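# Push the tommy bar through the clamp screw

## Task

Pass the tommy bar through the hole in the clamp's screw and keep sliding it until the knob at the end of its longer side is resting against the screw.

## Robot and tools

Robot: two arms, left_arm and right_arm, each ending in a two-finger gripper. Calibrated base positions in the scene frame: left_arm at (+0.020, +0.367, 0) m, right_arm at (+0.045, -0.254, 0) m, both turned almost not at all about z. A two-camera stand is fixed to the floor behind them.

Frames. Scene frame: origin at table-top height, halfway between the nominal bases; +x points out over the table, +z up, and left_arm sits toward +y (arm names do not match image sides). The table is described in this frame. Each arm reports its hand pose, velocities and targets in its own base frame, and its offsets run along its own base axes, with turns made about the Hand target's position. A gripper's fingers point along its +z and separate along its y; end_effector_position marks the point between the pads, roughly 1 cm short of the fingertips. Printed positions and orientations may be wrong by a few centimetres, more when the arm reaches far.

execute_actions(actions, cameras). actions is a list of actions; each action is a table of 1 to 15 rows, one row per 1/30 s step, and a short table repeats its final row until step 15. Every row is a single list of 14 numbers in [-1, 1] covering both arms: dx, dy, dz, rx, ry, rz, opening for left_arm, then those seven for right_arm. The six pose numbers are an offset, not a pose, measured from that arm's Hand target when the action begins; each row is measured from that same start, not from the row before. Scale: 1.0 equals 0.6 m or 180 degrees; rx, ry, rz form one rotation vector. Repeating an offset in a new action moves the arm further. A dx, dy, dz longer than 1.0 gets shortened along its direction. opening is absolute: +1 fully open (0.093 m), -1 shut. To leave an arm alone send six zeros and its current opening (a 0 opening is a real command). cameras: a list of names, ["all"], or []; by default images come only when actions is empty. An empty list also reveals the scene number and task.

move(target, speed, blend, opening_speed, grip_force, blocking, cameras). target is one 14-number row as above, or a list of up to 15 such rows; every row is an offset from the same starting Hand targets, not from the previous row. Grippers travel in straight lines, turning the short way, all arriving together; the whole move is capped at 10 s. speed: top path speed in m/s, 0.002 to 2.9, default 0.25 (turns up to twice that in rad/s), one value or one per target. blend: corner rounding in metres for a list, one value or one per target; 0 stops at each point. opening_speed: how fast commanded openings change, per second on the -1..+1 scale, at least 0.2. grip_force: newtons per finger pad, 10 to 50, one number or one per arm; it persists, and lower values close slowly (about 16 s at 10). blocking=false returns after about 0.5 s while the move continues. Paths do not avoid obstacles or the other arm; faster motion means bigger lag, overshoot and harder contact, and targeting far past a contact presses harder. Do not route a gripper close past its own base, since the elbow can whip round. The result adds a move: line giving the ending (done, off_target, moving, held, fault) and limits (paced = pose clipped, held = steps withheld).

wait(seconds): 0 to 3600; sends nothing new, lets a running move continue and returns early if it ends. stop(): brakes a running move; braking needs distance. zoom_image(camera, region): camera is cam_high, cam_low, cam_left_wrist or cam_right_wrist; region [x0, y0, x1, y1] in pixels of that camera's newest image, at most 504 by 504. All four cameras give 896x504 images. finished_scene(scene): the number of the scene in progress; it ends the scene and cannot be reversed, so the bar must stay in place unheld.

Results. Hand target is the last commanded pose after clipping; following offsets start there. Grippers often stop short of it; waiting does not help, but another execute_actions call (even all zeros) re-requests it, or send the remaining gap. The controller limits commanded orientation to within 40 degrees of the measured one each step. Friction and gravity can leave the hand low, short or tilted, and small moves may go sideways or backwards, so check position and tilt after each move. Tool commands lists present commands. Joint positions per arm end with the gripper gap in metres. Joint velocities may read within noise, meaning at rest. Joint torques are raw drive output with fixed offset and scale plus noise; the first three wrap at ±28 N m. Joint ranges (rad): waist -2.618..3.054, shoulder 0..3.142, elbow 0..3.142 (straight at 2.901), wrist pitch -1.571..1.571, wrist yaw -1.571..1.571, wrist roll -2.094..2.094.

Gripping. grip_measured is motor position: +1 open, -1 shut; empty pads meet near -0.94, and each millimetre of object width adds about 0.0208. Readings may sit up to 0.02 high. For a firm hold on a rigid flat part, command at least 0.41 below the width reading and keep sending it; to release, command well above the width reading. A big jump downward briefly squeezes very hard. Pads press about 50 to 65 N.

Avoid: anything leaving the table, dropping or releasing moving parts, hitting fixed or heavy things, very hard pushes, the two arms or grippers touching (the clearance check does not guard gripper housings or wrist cameras), closing one gripper on the other, and strain on a wrist camera cable. To end a push, command past the gripper back away from contact. Holding loads, stretching out, or pushing at unreachable poses heats motors: MOTOR HOT from 75 °C, at 90 °C a fault folds and disables that arm, at 100 °C it goes limp.

Each tool is called after "Call:" in YAML: its name, and indented under it one key for each argument.

## Session

Call:
execute_actions:
  actions: []
  cameras: ["all"]

Call:
zoom_image:
  camera: "cam_high"
  region: [380, 130, 580, 280]

Scene clock: 0.00 s.
left_arm: end_effector_position=(+0.3706, +0.0258, +0.0723) grip_measured=+1.000 end_effector_quat_wxyz=(+0.542, -0.041, +0.839, -0.002) | right_arm: end_effector_position=(+0.3898, -0.0212, +0.0880) grip_measured=+1.000 end_effector_quat_wxyz=(+0.573, +0.060, +0.817, -0.032)
Joint positions: left_arm=[0.087 1.508 0.32 0.763 0.038 -0.036 0.093] | right_arm=[-0.004 1.565 0.365 0.849 0.117 0.061 0.093]
Joint velocities: within noise
Joint torques (N m): no reading
Heat: left arm: 31 °C; right arm: 34 °C.
Hand target: left_arm +0.3754, +0.0262, +0.0824; +0.556, -0.041, +0.830, -0.002 | right_arm +0.3923, -0.0211, +0.0938; +0.580, +0.061, +0.812, -0.031
Tool commands: left_gripper/opening=+1.0 right_gripper/opening=+1.0

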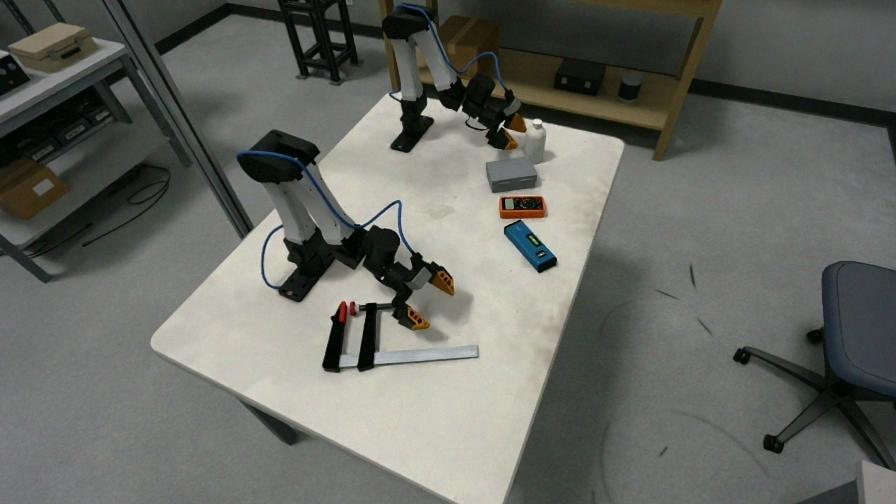

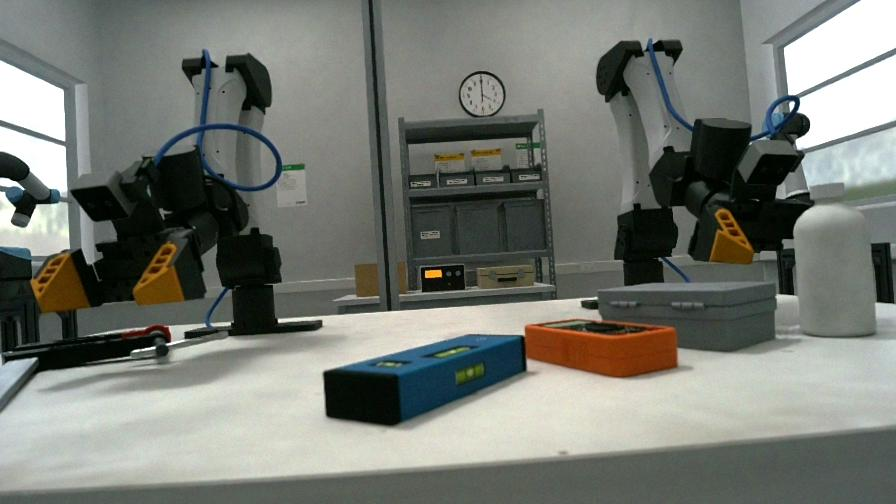

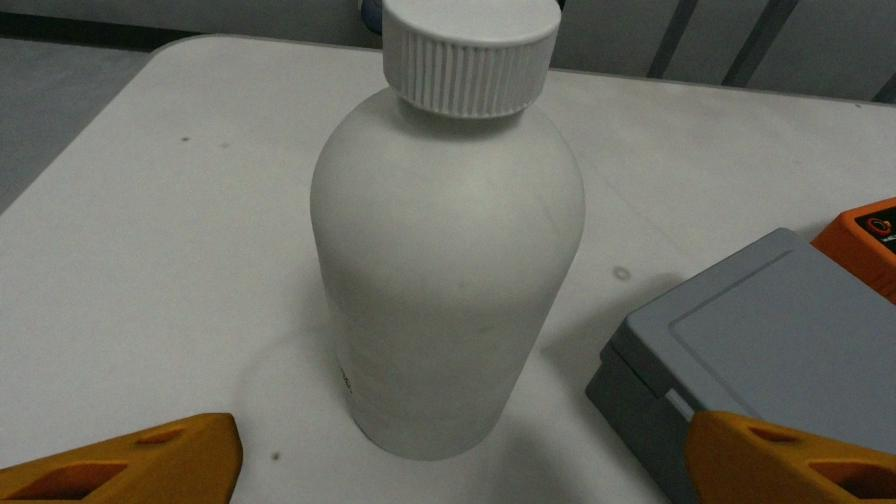

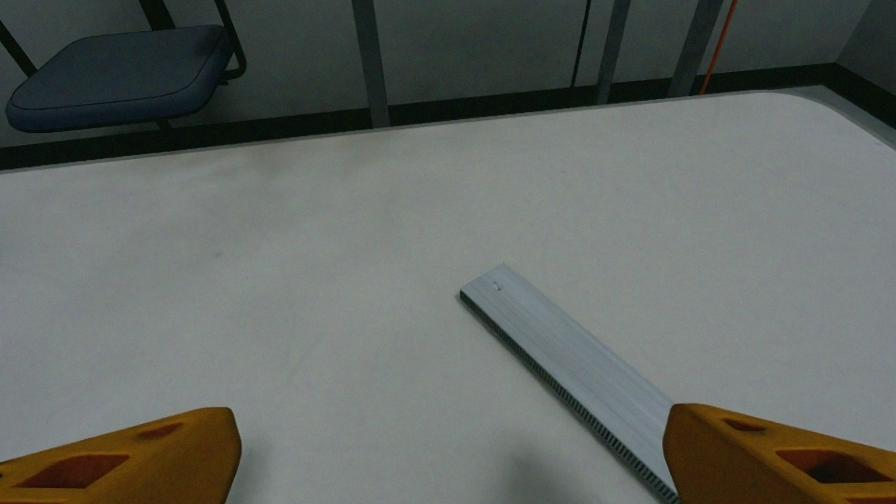

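Scaled by 2.520 from the camera's image (finer frame: 1280x720).

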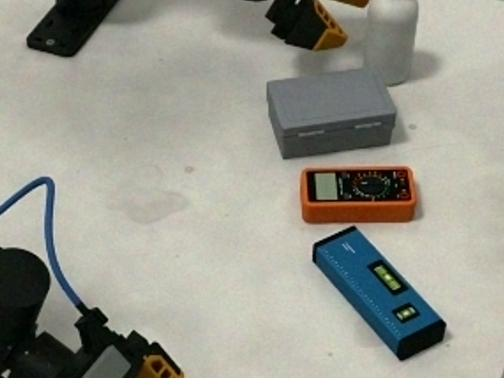

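Call:
zoom_image:
  camera: "cam_high"
  region: [310, 270, 490, 390]

Call:
zoom_image:
  camera: "cam_low"
  region: [0, 260, 280, 400]

Scaled by 2.800 from the camera's image (finer frame: 1280x720).

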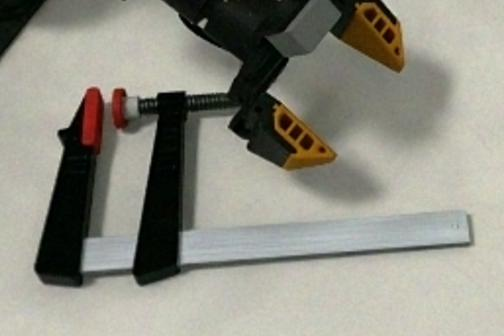

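Scaled by 1.800 from the camera's image (finer frame: 1280x720).

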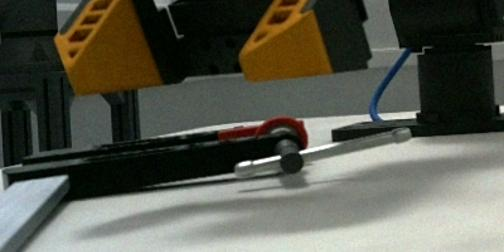

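Call:
move:
  target: [0, 0, 0, 0, 0, 0, 1.0, -0.2788, 0.2435, 0.077, 0.1773, 0.2369, -0.3101, -1.0]
  cameras: ["cam_right_wrist", "cam_low", "cam_high"]
  speed: 0.35

Scene clock: 9.13 s.
left_arm: end_effector_position=(+0.3706, +0.0258, +0.0723) grip_measured=+1.000 end_effector_quat_wxyz=(+0.542, -0.041, +0.839, -0.002) | right_arm: end_effector_position=(+0.2217, +0.1192, +0.1367) grip_measured=-0.986 end_effector_quat_wxyz=(+0.143, +0.547, +0.818, -0.102)
Joint positions: left_arm=[0.087 1.508 0.32 0.763 0.038 -0.036 0.093] | right_arm=[0.713 1.581 1.303 -1.418 0.331 1.912 0]
Joint torques (N m): left_arm=[0.13 -5.37 6.34 2.15 0.04 -0.05] | right_arm=[0.5 -5.44 8.73 -0.11 0.25 0.27]
Heat: left arm: 33 °C; right arm: 36 °C.
Hand target: left_arm +0.3754, +0.0262, +0.0824; +0.556, -0.041, +0.830, -0.002 | right_arm +0.2250, +0.1249, +0.1400; +0.144, +0.553, +0.815, -0.097
Off the commanded pose: left_arm 0.011 m, 2 deg | right_arm 0.007 m, 1 deg.
move: done
Images, in order (width x height): cam_high 896x504, cam_low 896x504, cam_right_wrist 896x504.

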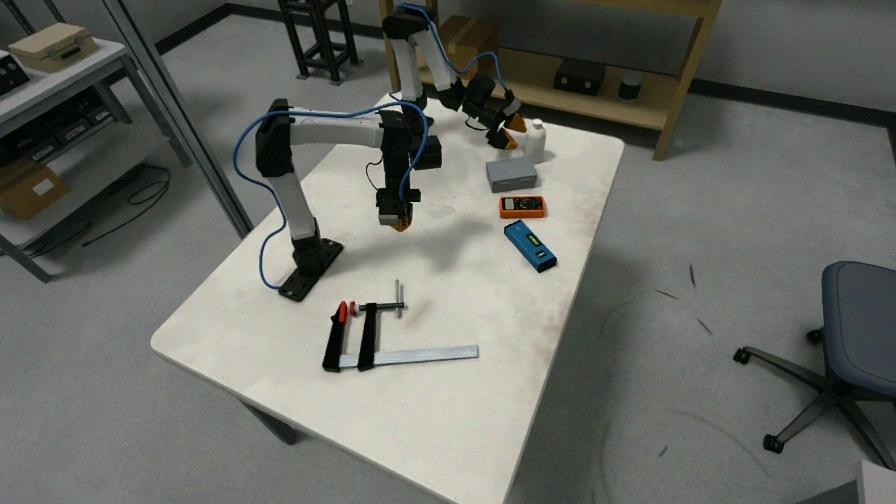

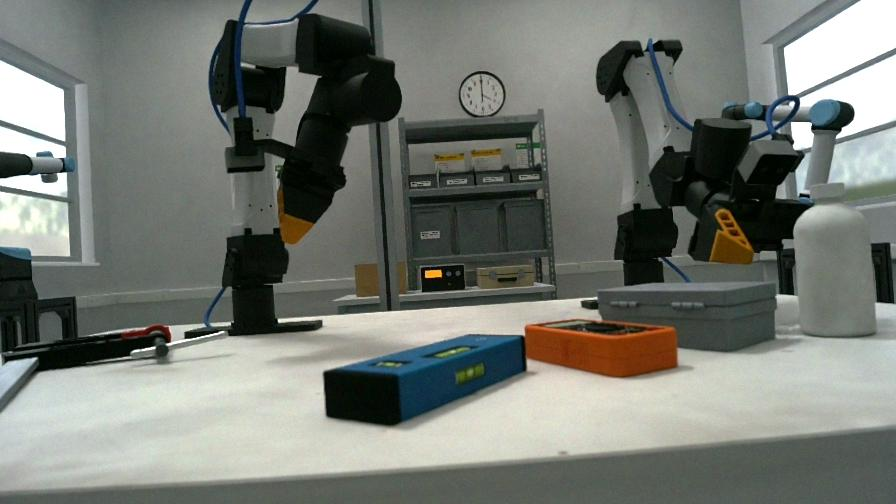

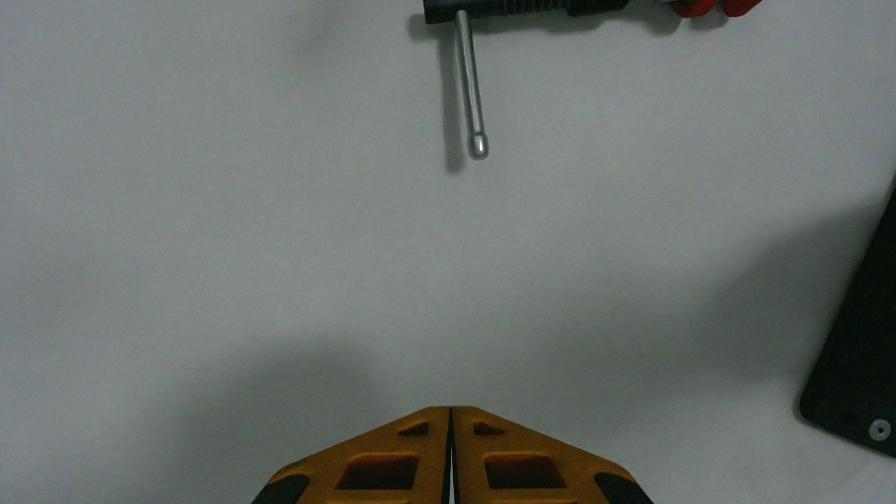

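Call:
move:
  target: [0, 0, 0, 0, 0, 0, 1.0, -0.0083, -0.0865, -0.1667, 0, 0, 0.0417, -1.0]
  cameras: ["cam_right_wrist", "cam_low"]
  speed: 0.2

Call:
zoom_image:
  camera: "cam_low"
  region: [100, 240, 340, 375]

Scene clock: 18.23 s.
left_arm: end_effector_position=(+0.3706, +0.0258, +0.0723) grip_measured=+1.000 end_effector_quat_wxyz=(+0.542, -0.041, +0.839, -0.002) | right_arm: end_effector_position=(+0.2185, +0.0769, +0.0376) grip_measured=-0.986 end_effector_quat_wxyz=(+0.139, +0.496, +0.852, -0.094)
Joint positions: left_arm=[0.087 1.508 0.32 0.763 0.038 -0.036 0.093] | right_arm=[0.58 1.521 0.844 -0.939 0.335 1.641 0]
Joint torques (N m): left_arm=[-0.03 -5.41 6.45 2.16 -0.02 -0.08] | right_arm=[-0.99 -8.61 4.23 0.28 0.43 0]
Heat: left arm: 34 °C; right arm: 37 °C.
Hand target: left_arm +0.3754, +0.0262, +0.0824; +0.556, -0.041, +0.830, -0.002 | right_arm +0.2200, +0.0731, +0.0399; +0.150, +0.498, +0.850, -0.088
Off the commanded pose: left_arm 0.011 m, 2 deg | right_arm 0.005 m, 1 deg.
move: done
Images, in order (width x height): cam_low 896x504, cam_right_wrist 896x504.

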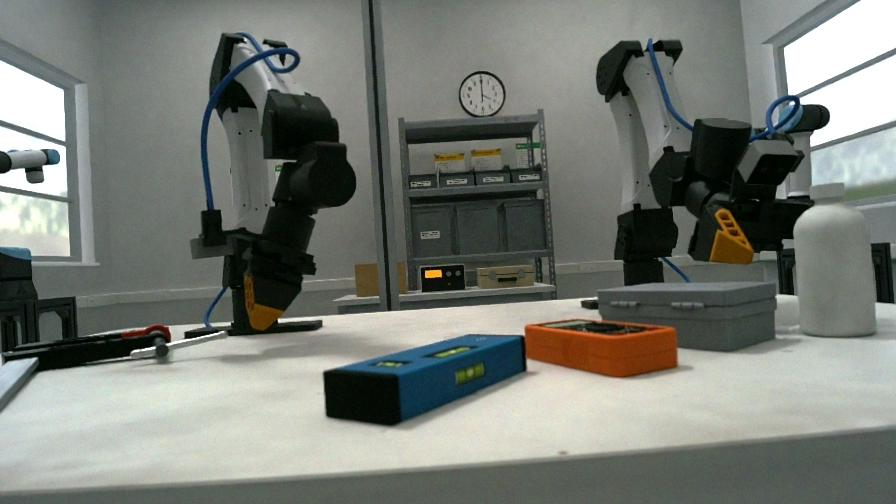

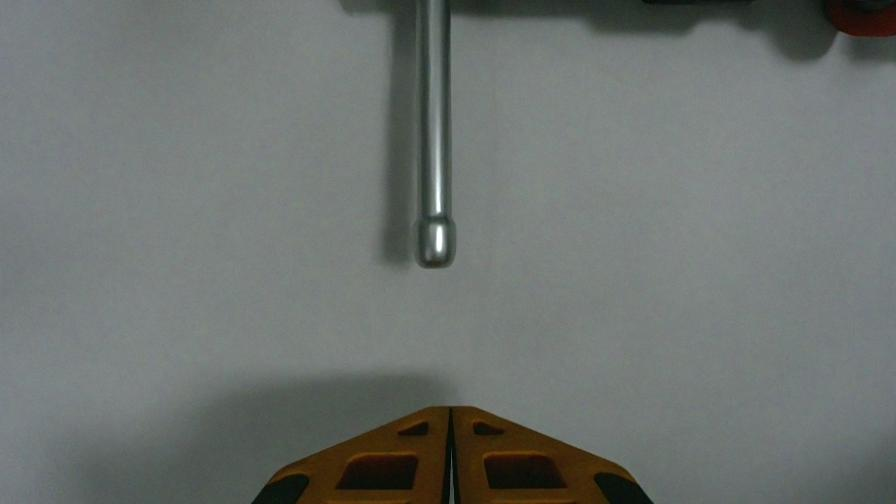

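Scaled by 2.100 from the camera's image (finer frame: 1280x720).

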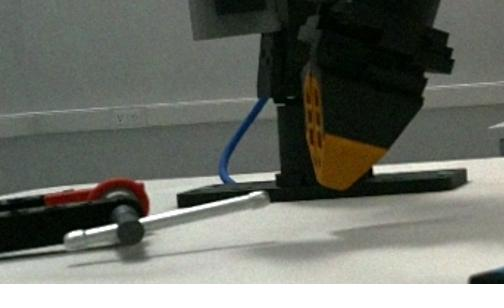

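Call:
move:
  target: [0, 0, 0, 0, 0, 0, 1.0, 0.0213, -0.0262, -0.0307, 0, 0, 0, -1.0]
  cameras: ["cam_right_wrist", "cam_low"]
  speed: 0.1

Call:
zoom_image:
  camera: "cam_low"
  region: [100, 240, 340, 375]

Scene clock: 28.67 s.
left_arm: end_effector_position=(+0.3706, +0.0258, +0.0723) grip_measured=+1.000 end_effector_quat_wxyz=(+0.542, -0.041, +0.839, -0.002) | right_arm: end_effector_position=(+0.2335, +0.0623, +0.0267) grip_measured=-0.986 end_effector_quat_wxyz=(+0.148, +0.499, +0.851, -0.078)
Joint positions: left_arm=[0.087 1.508 0.32 0.763 0.038 -0.036 0.093] | right_arm=[0.492 1.521 0.797 -0.825 0.335 1.549 0]
Joint torques (N m): left_arm=[-0.06 -5.33 6.38 2.21 0.05 -0.04] | right_arm=[-0.98 -4.77 4.41 0.43 0.45 0]
Heat: left arm: 36 °C; right arm: 37 °C.
Hand target: left_arm +0.3754, +0.0262, +0.0824; +0.556, -0.041, +0.830, -0.002 | right_arm +0.2329, +0.0573, +0.0215; +0.150, +0.498, +0.850, -0.088
Off the commanded pose: left_arm 0.011 m, 2 deg | right_arm 0.007 m, 1 deg.
move: done
Images, in order (width x height): cam_low 896x504, cam_right_wrist 896x504.

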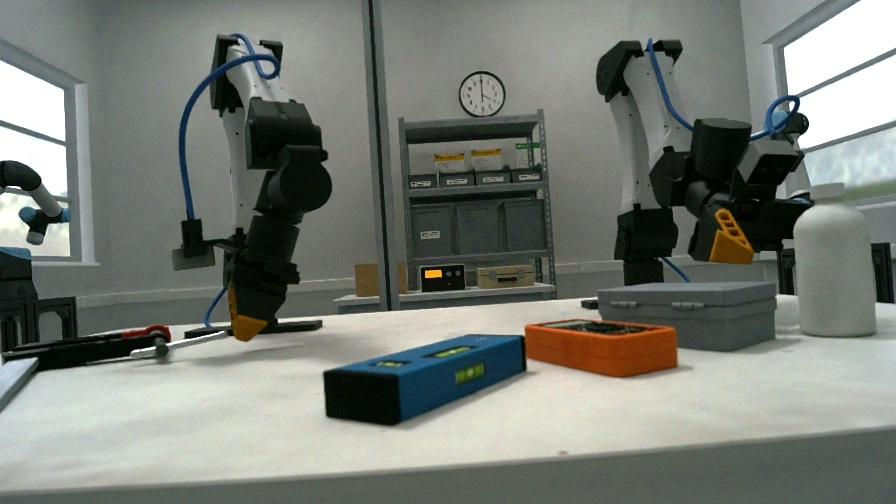

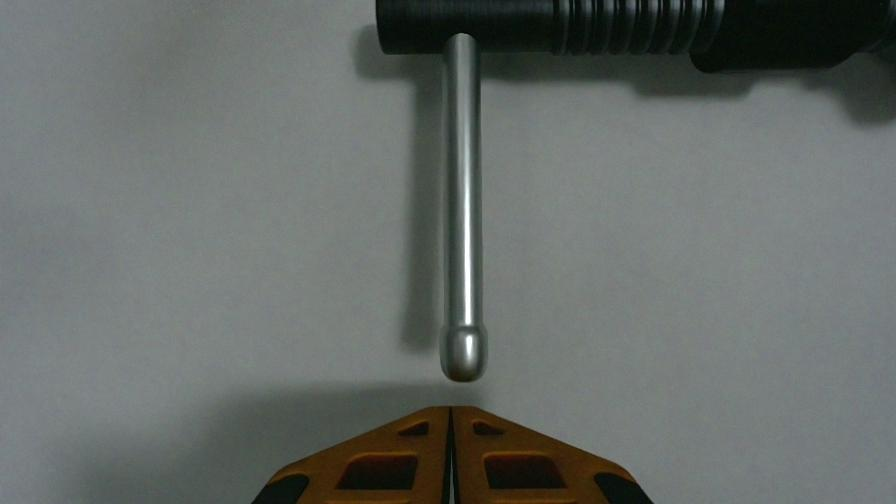

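Scaled by 2.100 from the camera's image (finer frame: 1280x720).

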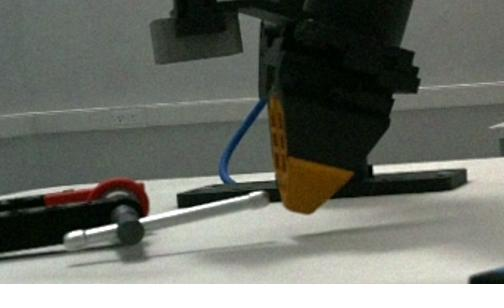

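Call:
move:
  target:
    - [0, 0, 0, 0, 0, 0, 1.0, -0.004, -0.0023, -0.01, 0, 0, 0, -1.0]
    - [0, 0, 0, 0, 0, 0, 1.0, 0.0335, -0.0673, -0.01, 0, 0, 0, -1.0]
  cameras: ["cam_right_wrist", "cam_low"]
  speed: 0.06
  blend: 0.002

Call:
zoom_image:
  camera: "cam_low"
  region: [80, 250, 320, 385]

Scene clock: 32.93 s.
left_arm: end_effector_position=(+0.3706, +0.0258, +0.0723) grip_measured=+1.000 end_effector_quat_wxyz=(+0.542, -0.041, +0.839, -0.002) | right_arm: end_effector_position=(+0.2530, +0.0199, +0.0214) grip_measured=-0.986 end_effector_quat_wxyz=(+0.152, +0.498, +0.850, -0.081)
Joint positions: left_arm=[0.087 1.508 0.32 0.763 0.038 -0.036 0.093] | right_arm=[0.298 1.521 0.769 -0.728 0.335 1.344 0]
Joint torques (N m): left_arm=[-0.1 -5.16 6.56 2.16 0.01 -0.04] | right_arm=[-0.96 -4.18 5 0.62 0.34 -0.04]
Heat: left arm: 37 °C; right arm: 37 °C.
Hand target: left_arm +0.3754, +0.0262, +0.0824; +0.556, -0.041, +0.830, -0.002 | right_arm +0.2529, +0.0170, +0.0155; +0.150, +0.498, +0.850, -0.088
Off the commanded pose: left_arm 0.011 m, 2 deg | right_arm 0.007 m, 1 deg.
move: done
Images, in order (width x height): cam_low 896x504, cam_right_wrist 896x504.

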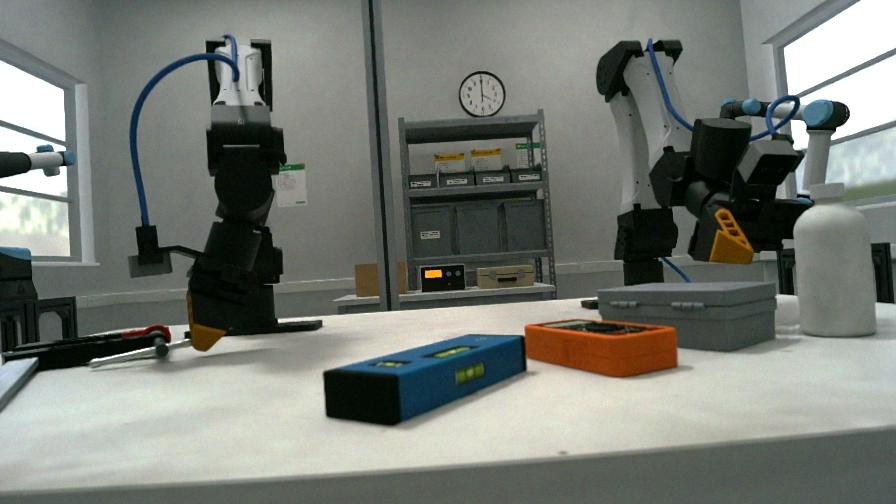

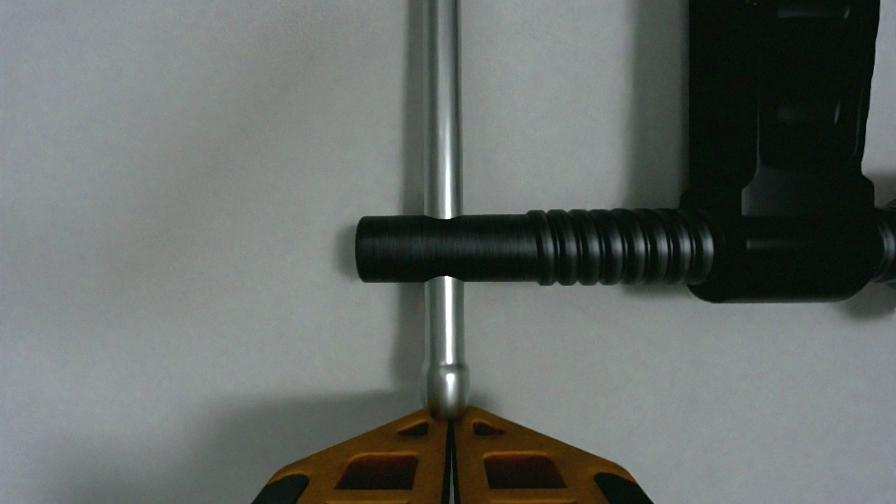

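Scaled by 2.100 from the camera's image (finer frame: 1280x720).

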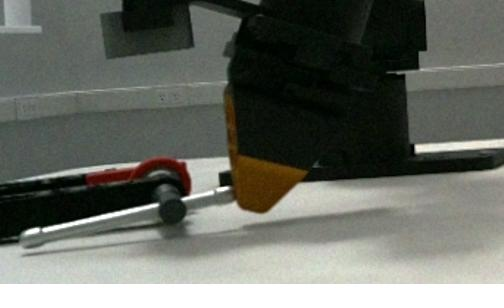

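Call:
move:
  target: [0, 0, 0, 0, 0, 0, 1.0, 0.0188, -0.0325, 0, 0, 0, 0, -1.0]
  cameras: ["cam_right_wrist"]
  speed: 0.05

Call:
zoom_image:
  camera: "cam_right_wrist"
  region: [340, 280, 580, 480]

Scene clock: 35.50 s.
left_arm: end_effector_position=(+0.3706, +0.0258, +0.0723) grip_measured=+1.000 end_effector_quat_wxyz=(+0.542, -0.041, +0.839, -0.002) | right_arm: end_effector_position=(+0.2565, +0.0028, +0.0165) grip_measured=-0.986 end_effector_quat_wxyz=(+0.138, +0.494, +0.854, -0.085)
Joint positions: left_arm=[0.087 1.508 0.32 0.763 0.038 -0.036 0.093] | right_arm=[0.215 1.54 0.769 -0.706 0.313 1.248 0]
Joint torques (N m): left_arm=[0.02 -5.41 6.2 2.2 0.03 -0.07] | right_arm=[-1.63 -4.64 6.17 0.75 0.48 -0.02]
Heat: left arm: 37 °C; right arm: 37 °C.
Hand target: left_arm +0.3754, +0.0262, +0.0824; +0.556, -0.041, +0.830, -0.002 | right_arm +0.2642, -0.0024, +0.0156; +0.150, +0.498, +0.850, -0.087
Off the commanded pose: left_arm 0.011 m, 2 deg | right_arm 0.009 m, 2 deg.
move: done

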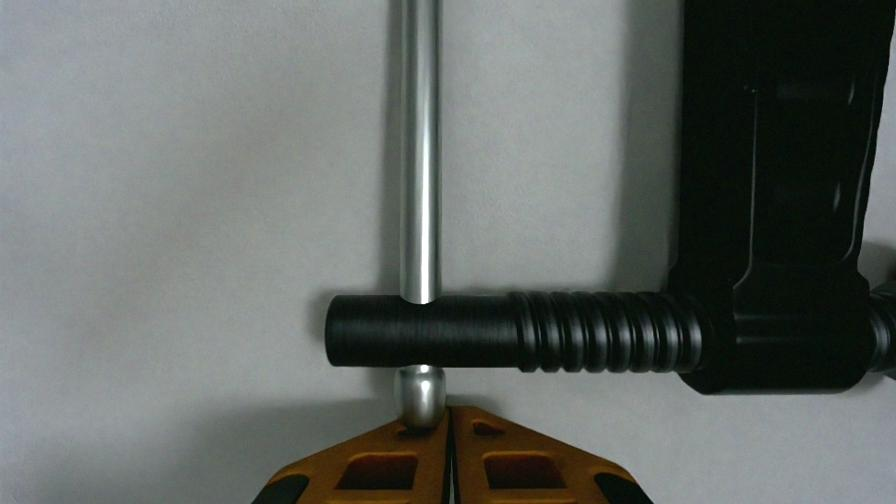

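Scaled by 2.100 from the camera's image (finer frame: 1280x720).

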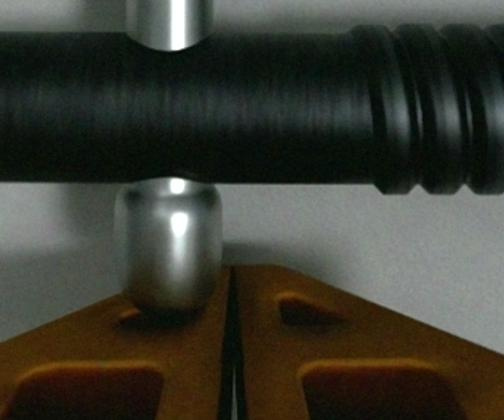

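Call:
move:
  target: [0, 0, 0, 0, 0, 0, 1.0, 0.0133, -0.0067, 0.0067, 0, 0, 0, -1.0]
  cameras: ["cam_right_wrist"]
  speed: 0.04

Call:
zoom_image:
  camera: "cam_right_wrist"
  region: [360, 300, 520, 440]

Scene clock: 39.27 s.
left_arm: end_effector_position=(+0.3706, +0.0258, +0.0723) grip_measured=+1.000 end_effector_quat_wxyz=(+0.542, -0.041, +0.839, -0.002) | right_arm: end_effector_position=(+0.2566, +0.0018, +0.0152) grip_measured=-0.986 end_effector_quat_wxyz=(+0.127, +0.491, +0.858, -0.083)
Joint positions: left_arm=[0.087 1.508 0.32 0.763 0.038 -0.036 0.093] | right_arm=[0.198 1.55 0.779 -0.714 0.293 1.226 0]
Joint torques (N m): left_arm=[0.06 -5.2 6.52 2.17 0.05 -0.03] | right_arm=[-2.19 -4.48 8.23 0.7 0.69 -0.01]
Heat: left arm: 37 °C; right arm: 38 °C.
Hand target: left_arm +0.3754, +0.0262, +0.0824; +0.556, -0.041, +0.830, -0.002 | right_arm +0.2723, -0.0065, +0.0197; +0.150, +0.498, +0.850, -0.087
Off the commanded pose: left_arm 0.011 m, 2 deg | right_arm 0.018 m, 3 deg.
move: off_target (right_arm)

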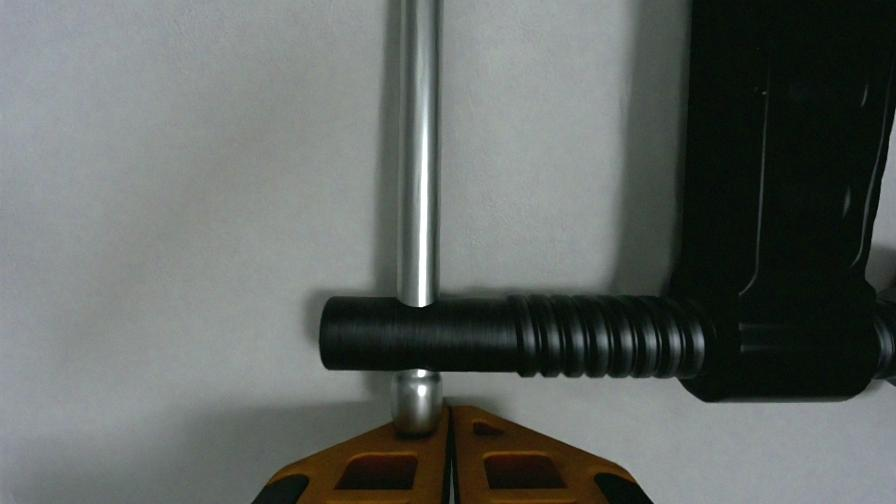

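Scaled by 3.150 from the camera's image (finer frame: 1280x720).

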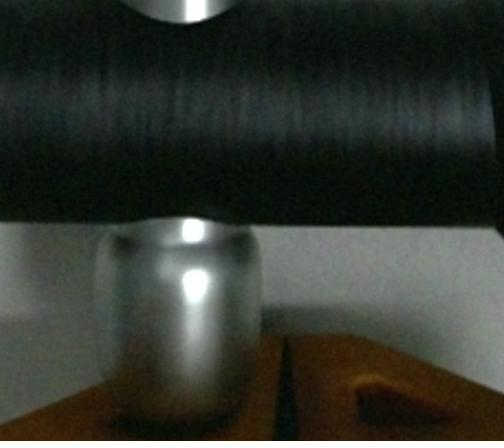

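Call:
move:
  target: [0, 0, 0, 0, 0, 0, 1.0, -0.0288, 0.0375, 0.0122, 0, 0, 0, -1.0]
  cameras: ["cam_right_wrist"]
  speed: 0.1

Call:
zoom_image:
  camera: "cam_right_wrist"
  region: [320, 200, 560, 420]

Scene clock: 46.63 s.
left_arm: end_effector_position=(+0.3706, +0.0258, +0.0723) grip_measured=+1.000 end_effector_quat_wxyz=(+0.542, -0.041, +0.839, -0.002) | right_arm: end_effector_position=(+0.2472, +0.0156, +0.0158) grip_measured=-0.986 end_effector_quat_wxyz=(+0.128, +0.492, +0.856, -0.095)
Joint positions: left_arm=[0.087 1.508 0.32 0.763 0.038 -0.036 0.093] | right_arm=[0.277 1.55 0.779 -0.756 0.317 1.314 0]
Joint torques (N m): left_arm=[0.14 -5.23 6.63 2.17 -0.01 -0.06] | right_arm=[0.58 -9.16 6.87 0.32 0.52 0.26]
Heat: left arm: 38 °C; right arm: 40 °C.
Hand target: left_arm +0.3754, +0.0262, +0.0824; +0.556, -0.041, +0.830, -0.002 | right_arm +0.2551, +0.0161, +0.0270; +0.150, +0.498, +0.850, -0.087
Off the commanded pose: left_arm 0.011 m, 2 deg | right_arm 0.014 m, 3 deg.
move: off_target (right_arm)

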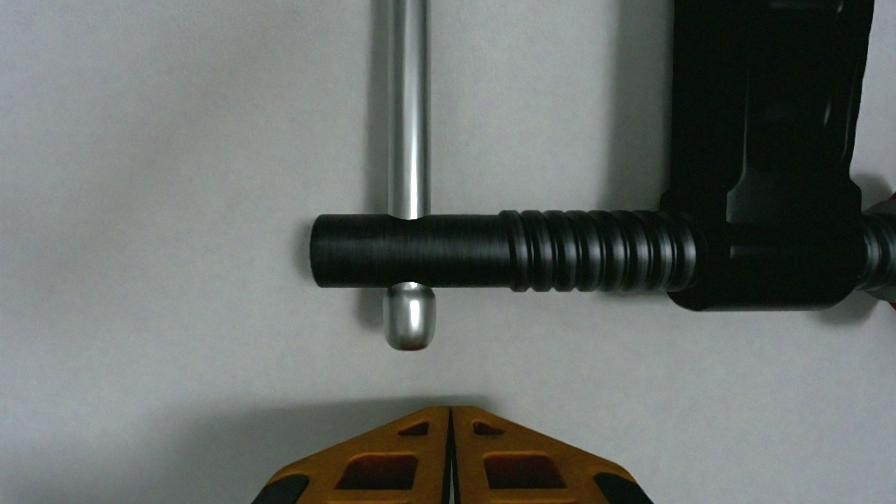

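Scaled by 2.100 from the camera's image (finer frame: 1280x720).

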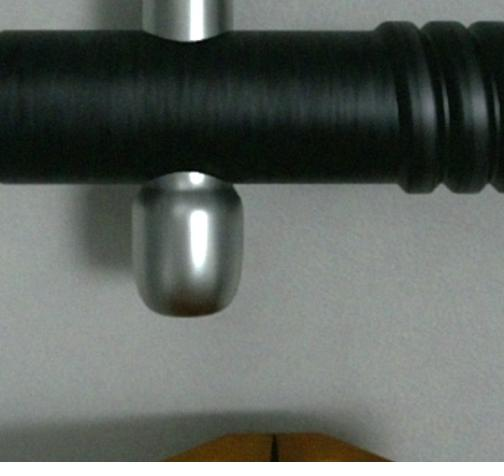

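Call:
move:
  target:
    - [0, 0, 0, 0, 0, 0, 1.0, 0.0015, 0.009, 0.03, 0, 0, 0, -1.0]
    - [0, 0, 0, 0, 0, 0, 1.0, 0.0015, 0.0065, -0.0175, 0, 0, 0, -1.0]
  cameras: ["cam_right_wrist"]
  speed: 0.1

Scene clock: 53.20 s.
left_arm: end_effector_position=(+0.3706, +0.0258, +0.0723) grip_measured=+1.000 end_effector_quat_wxyz=(+0.542, -0.041, +0.839, -0.002) | right_arm: end_effector_position=(+0.2565, +0.0229, +0.0212) grip_measured=-0.986 end_effector_quat_wxyz=(+0.145, +0.496, +0.853, -0.078)
Joint positions: left_arm=[0.087 1.508 0.32 0.763 0.038 -0.036 0.093] | right_arm=[0.297 1.54 0.789 -0.734 0.32 1.336 0]
Joint torques (N m): left_arm=[-0.05 -5.35 6.42 2.16 0 -0.04] | right_arm=[0.05 -4.9 4.64 0.63 0.51 0.17]
Heat: left arm: 39 °C; right arm: 41 °C.
Hand target: left_arm +0.3754, +0.0262, +0.0824; +0.556, -0.041, +0.830, -0.002 | right_arm +0.2558, +0.0198, +0.0164; +0.150, +0.498, +0.850, -0.088
Off the commanded pose: left_arm 0.011 m, 2 deg | right_arm 0.006 m, 1 deg.
move: done

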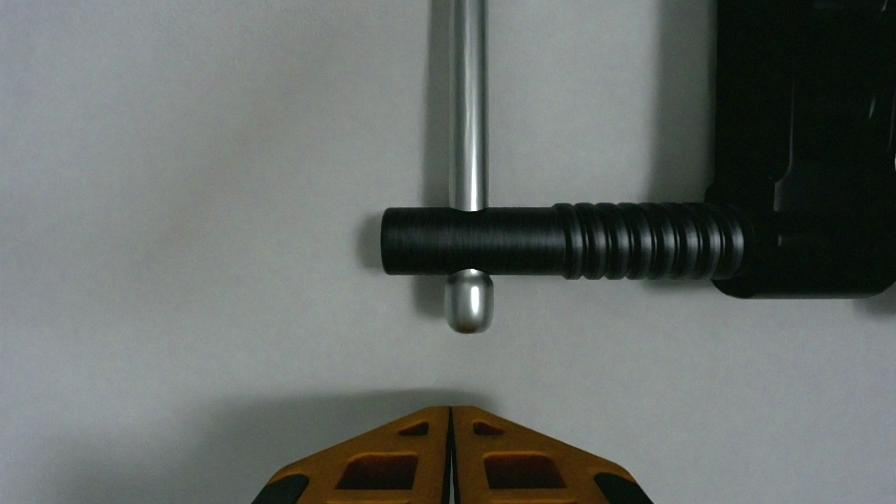

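Call:
move:
  target: [0, 0, 0, 0, 0, 0, 1.0, 0.0177, -0.0302, 0.0067, 0, 0, 0, -1.0]
  cameras: ["cam_right_wrist"]
  speed: 0.05

Call:
zoom_image:
  camera: "cam_right_wrist"
  region: [360, 280, 560, 440]

Scene clock: 55.60 s.
left_arm: end_effector_position=(+0.3706, +0.0258, +0.0723) grip_measured=+1.000 end_effector_quat_wxyz=(+0.542, -0.041, +0.839, -0.002) | right_arm: end_effector_position=(+0.2599, +0.0050, +0.0213) grip_measured=-0.986 end_effector_quat_wxyz=(+0.142, +0.497, +0.852, -0.084)
Joint positions: left_arm=[0.087 1.508 0.32 0.763 0.038 -0.036 0.093] | right_arm=[0.224 1.54 0.789 -0.724 0.318 1.264 0]
Joint torques (N m): left_arm=[-0.21 -5.22 6.61 2.2 0 -0.03] | right_arm=[-1.05 -4.46 6.63 0.67 0.44 -0.03]
Heat: left arm: 39 °C; right arm: 41 °C.
Hand target: left_arm +0.3754, +0.0262, +0.0824; +0.556, -0.041, +0.830, -0.002 | right_arm +0.2665, +0.0018, +0.0204; +0.150, +0.498, +0.850, -0.088
Off the commanded pose: left_arm 0.011 m, 2 deg | right_arm 0.007 m, 1 deg.
move: done

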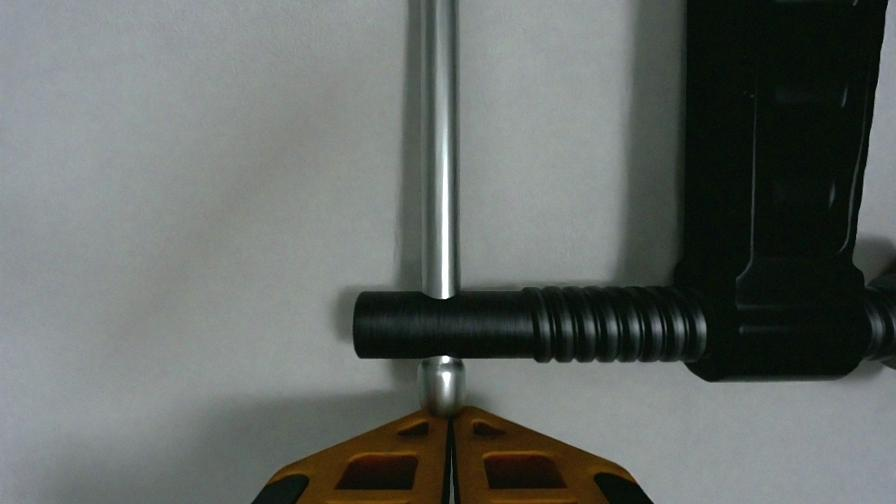

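Scaled by 2.520 from the camera's image (finer frame: 1280x720).

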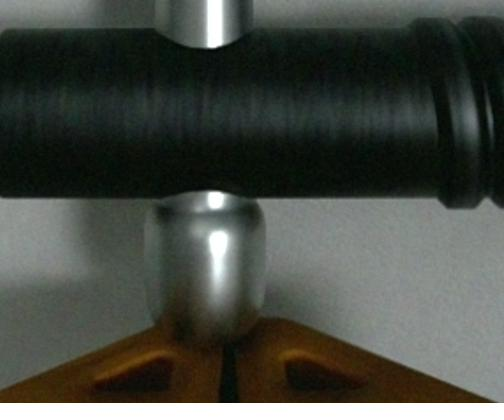

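Call:
move:
  target: [0, 0, 0, 0, 0, 0, 1.0, 0.0067, -0.0125, 0.0033, 0, 0, 0, -1.0]
  cameras: ["cam_right_wrist"]
  speed: 0.04

Call:
zoom_image:
  camera: "cam_right_wrist"
  region: [360, 280, 560, 440]

Scene clock: 57.93 s.
left_arm: end_effector_position=(+0.3706, +0.0258, +0.0723) grip_measured=+1.000 end_effector_quat_wxyz=(+0.542, -0.041, +0.839, -0.002) | right_arm: end_effector_position=(+0.2592, +0.0033, +0.0200) grip_measured=-0.986 end_effector_quat_wxyz=(+0.132, +0.492, +0.857, -0.079)
Joint positions: left_arm=[0.087 1.508 0.32 0.763 0.038 -0.036 0.093] | right_arm=[0.202 1.54 0.789 -0.724 0.293 1.23 0]
Joint torques (N m): left_arm=[0.01 -5.23 6.57 2.2 0.07 -0.05] | right_arm=[-2.13 -4.37 7.51 0.68 0.69 -0.03]
Heat: left arm: 39 °C; right arm: 41 °C.
Hand target: left_arm +0.3754, +0.0262, +0.0824; +0.556, -0.041, +0.830, -0.002 | right_arm +0.2705, -0.0057, +0.0224; +0.150, +0.498, +0.850, -0.088
Off the commanded pose: left_arm 0.011 m, 2 deg | right_arm 0.015 m, 3 deg.
move: off_target (right_arm)

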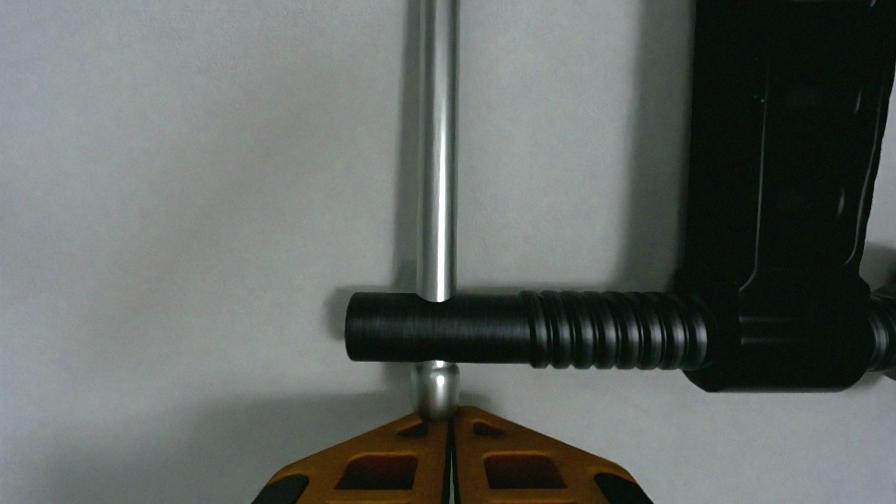

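Scaled by 2.520 from the camera's image (finer frame: 1280x720).

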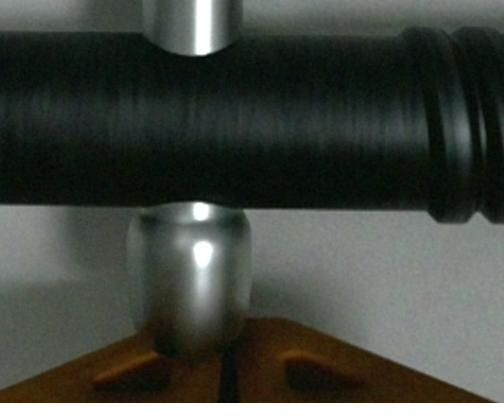

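Call:
move:
  target: [0, 0, 0, 0, 0, 0, 1.0, 0.0083, -0.0133, 0.0, 0, 0, 0, -1.0]
  cameras: ["cam_right_wrist"]
  speed: 0.05

Call:
zoom_image:
  camera: "cam_right_wrist"
  region: [360, 280, 560, 440]

Scene clock: 62.17 s.
left_arm: end_effector_position=(+0.3706, +0.0258, +0.0723) grip_measured=+1.000 end_effector_quat_wxyz=(+0.542, -0.041, +0.839, -0.002) | right_arm: end_effector_position=(+0.2578, -0.0017, +0.0166) grip_measured=-0.986 end_effector_quat_wxyz=(+0.119, +0.489, +0.860, -0.079)
Joint positions: left_arm=[0.087 1.508 0.32 0.763 0.038 -0.036 0.093] | right_arm=[0.171 1.551 0.789 -0.723 0.274 1.193 0]
Joint torques (N m): left_arm=[0.08 -5.44 6.8 2.2 0.1 -0.06] | right_arm=[-2.45 -4.72 8.32 0.76 0.86 0.02]
Heat: left arm: 39 °C; right arm: 42 °C.
Hand target: left_arm +0.3754, +0.0262, +0.0824; +0.556, -0.041, +0.830, -0.002 | right_arm +0.2755, -0.0137, +0.0224; +0.150, +0.498, +0.850, -0.088
Off the commanded pose: left_arm 0.011 m, 2 deg | right_arm 0.022 m, 4 deg.
move: off_target (right_arm)

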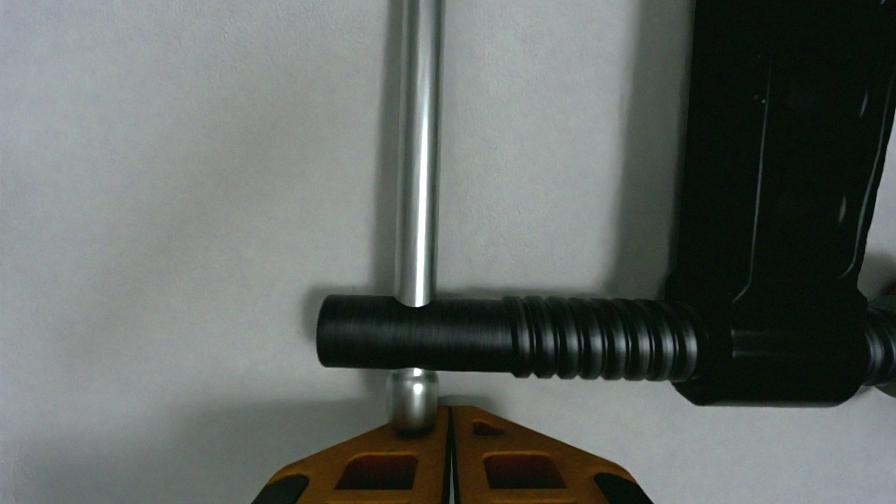

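Scaled by 2.520 from the camera's image (finer frame: 1280x720).

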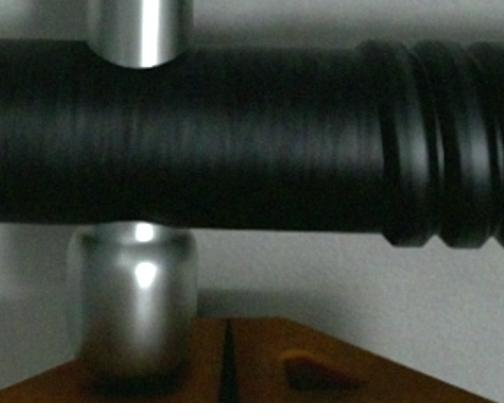

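Call:
move:
  target:
    - [0, 0, 0, 0, 0, 0, 1.0, -0.0545, 0.0633, 0.0333, 0, 0, 0, -1.0]
    - [0, 0, 0, 0, 0, 0, 1.0, -0.0545, 0.0733, 0.12, 0, 0, 0, -1.0]
  cameras: ["cam_right_wrist"]
  speed: 0.12
  blend: 0.01

Call:
zoom_image:
  camera: "cam_right_wrist"
  region: [320, 100, 560, 320]

Scene clock: 66.30 s.
left_arm: end_effector_position=(+0.3706, +0.0258, +0.0723) grip_measured=+1.000 end_effector_quat_wxyz=(+0.542, -0.041, +0.839, -0.002) | right_arm: end_effector_position=(+0.2353, +0.0286, +0.0820) grip_measured=-0.986 end_effector_quat_wxyz=(+0.128, +0.493, +0.855, -0.098)
Joint positions: left_arm=[0.087 1.508 0.32 0.763 0.038 -0.036 0.093] | right_arm=[0.349 1.427 0.95 -1.079 0.324 1.393 0]
Joint torques (N m): left_arm=[0.09 -5.22 6.72 2.21 0.06 -0.01] | right_arm=[0.77 -7.62 8.58 0.22 0.51 0.25]
Heat: left arm: 39 °C; right arm: 43 °C.
Hand target: left_arm +0.3754, +0.0262, +0.0824; +0.556, -0.041, +0.830, -0.002 | right_arm +0.2427, +0.0302, +0.0944; +0.150, +0.498, +0.850, -0.088
Off the commanded pose: left_arm 0.011 m, 2 deg | right_arm 0.015 m, 3 deg.
move: off_target (right_arm)

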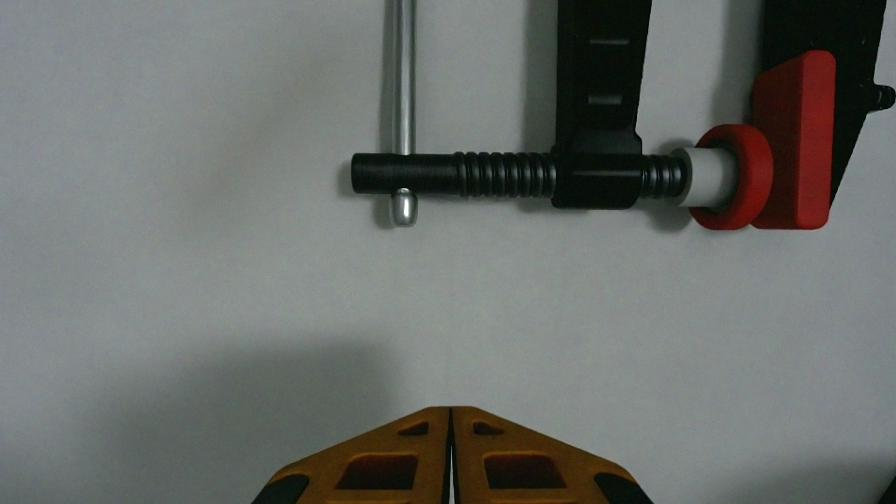

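Scaled by 2.100 from the camera's image (finer frame: 1280x720).

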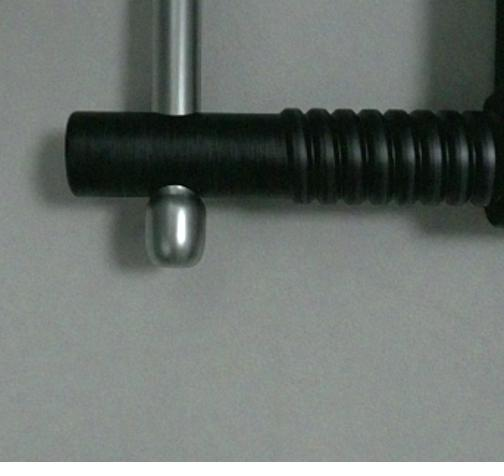

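Call:
finished_scene:
  scene: 2

The scene is finished: the task was done.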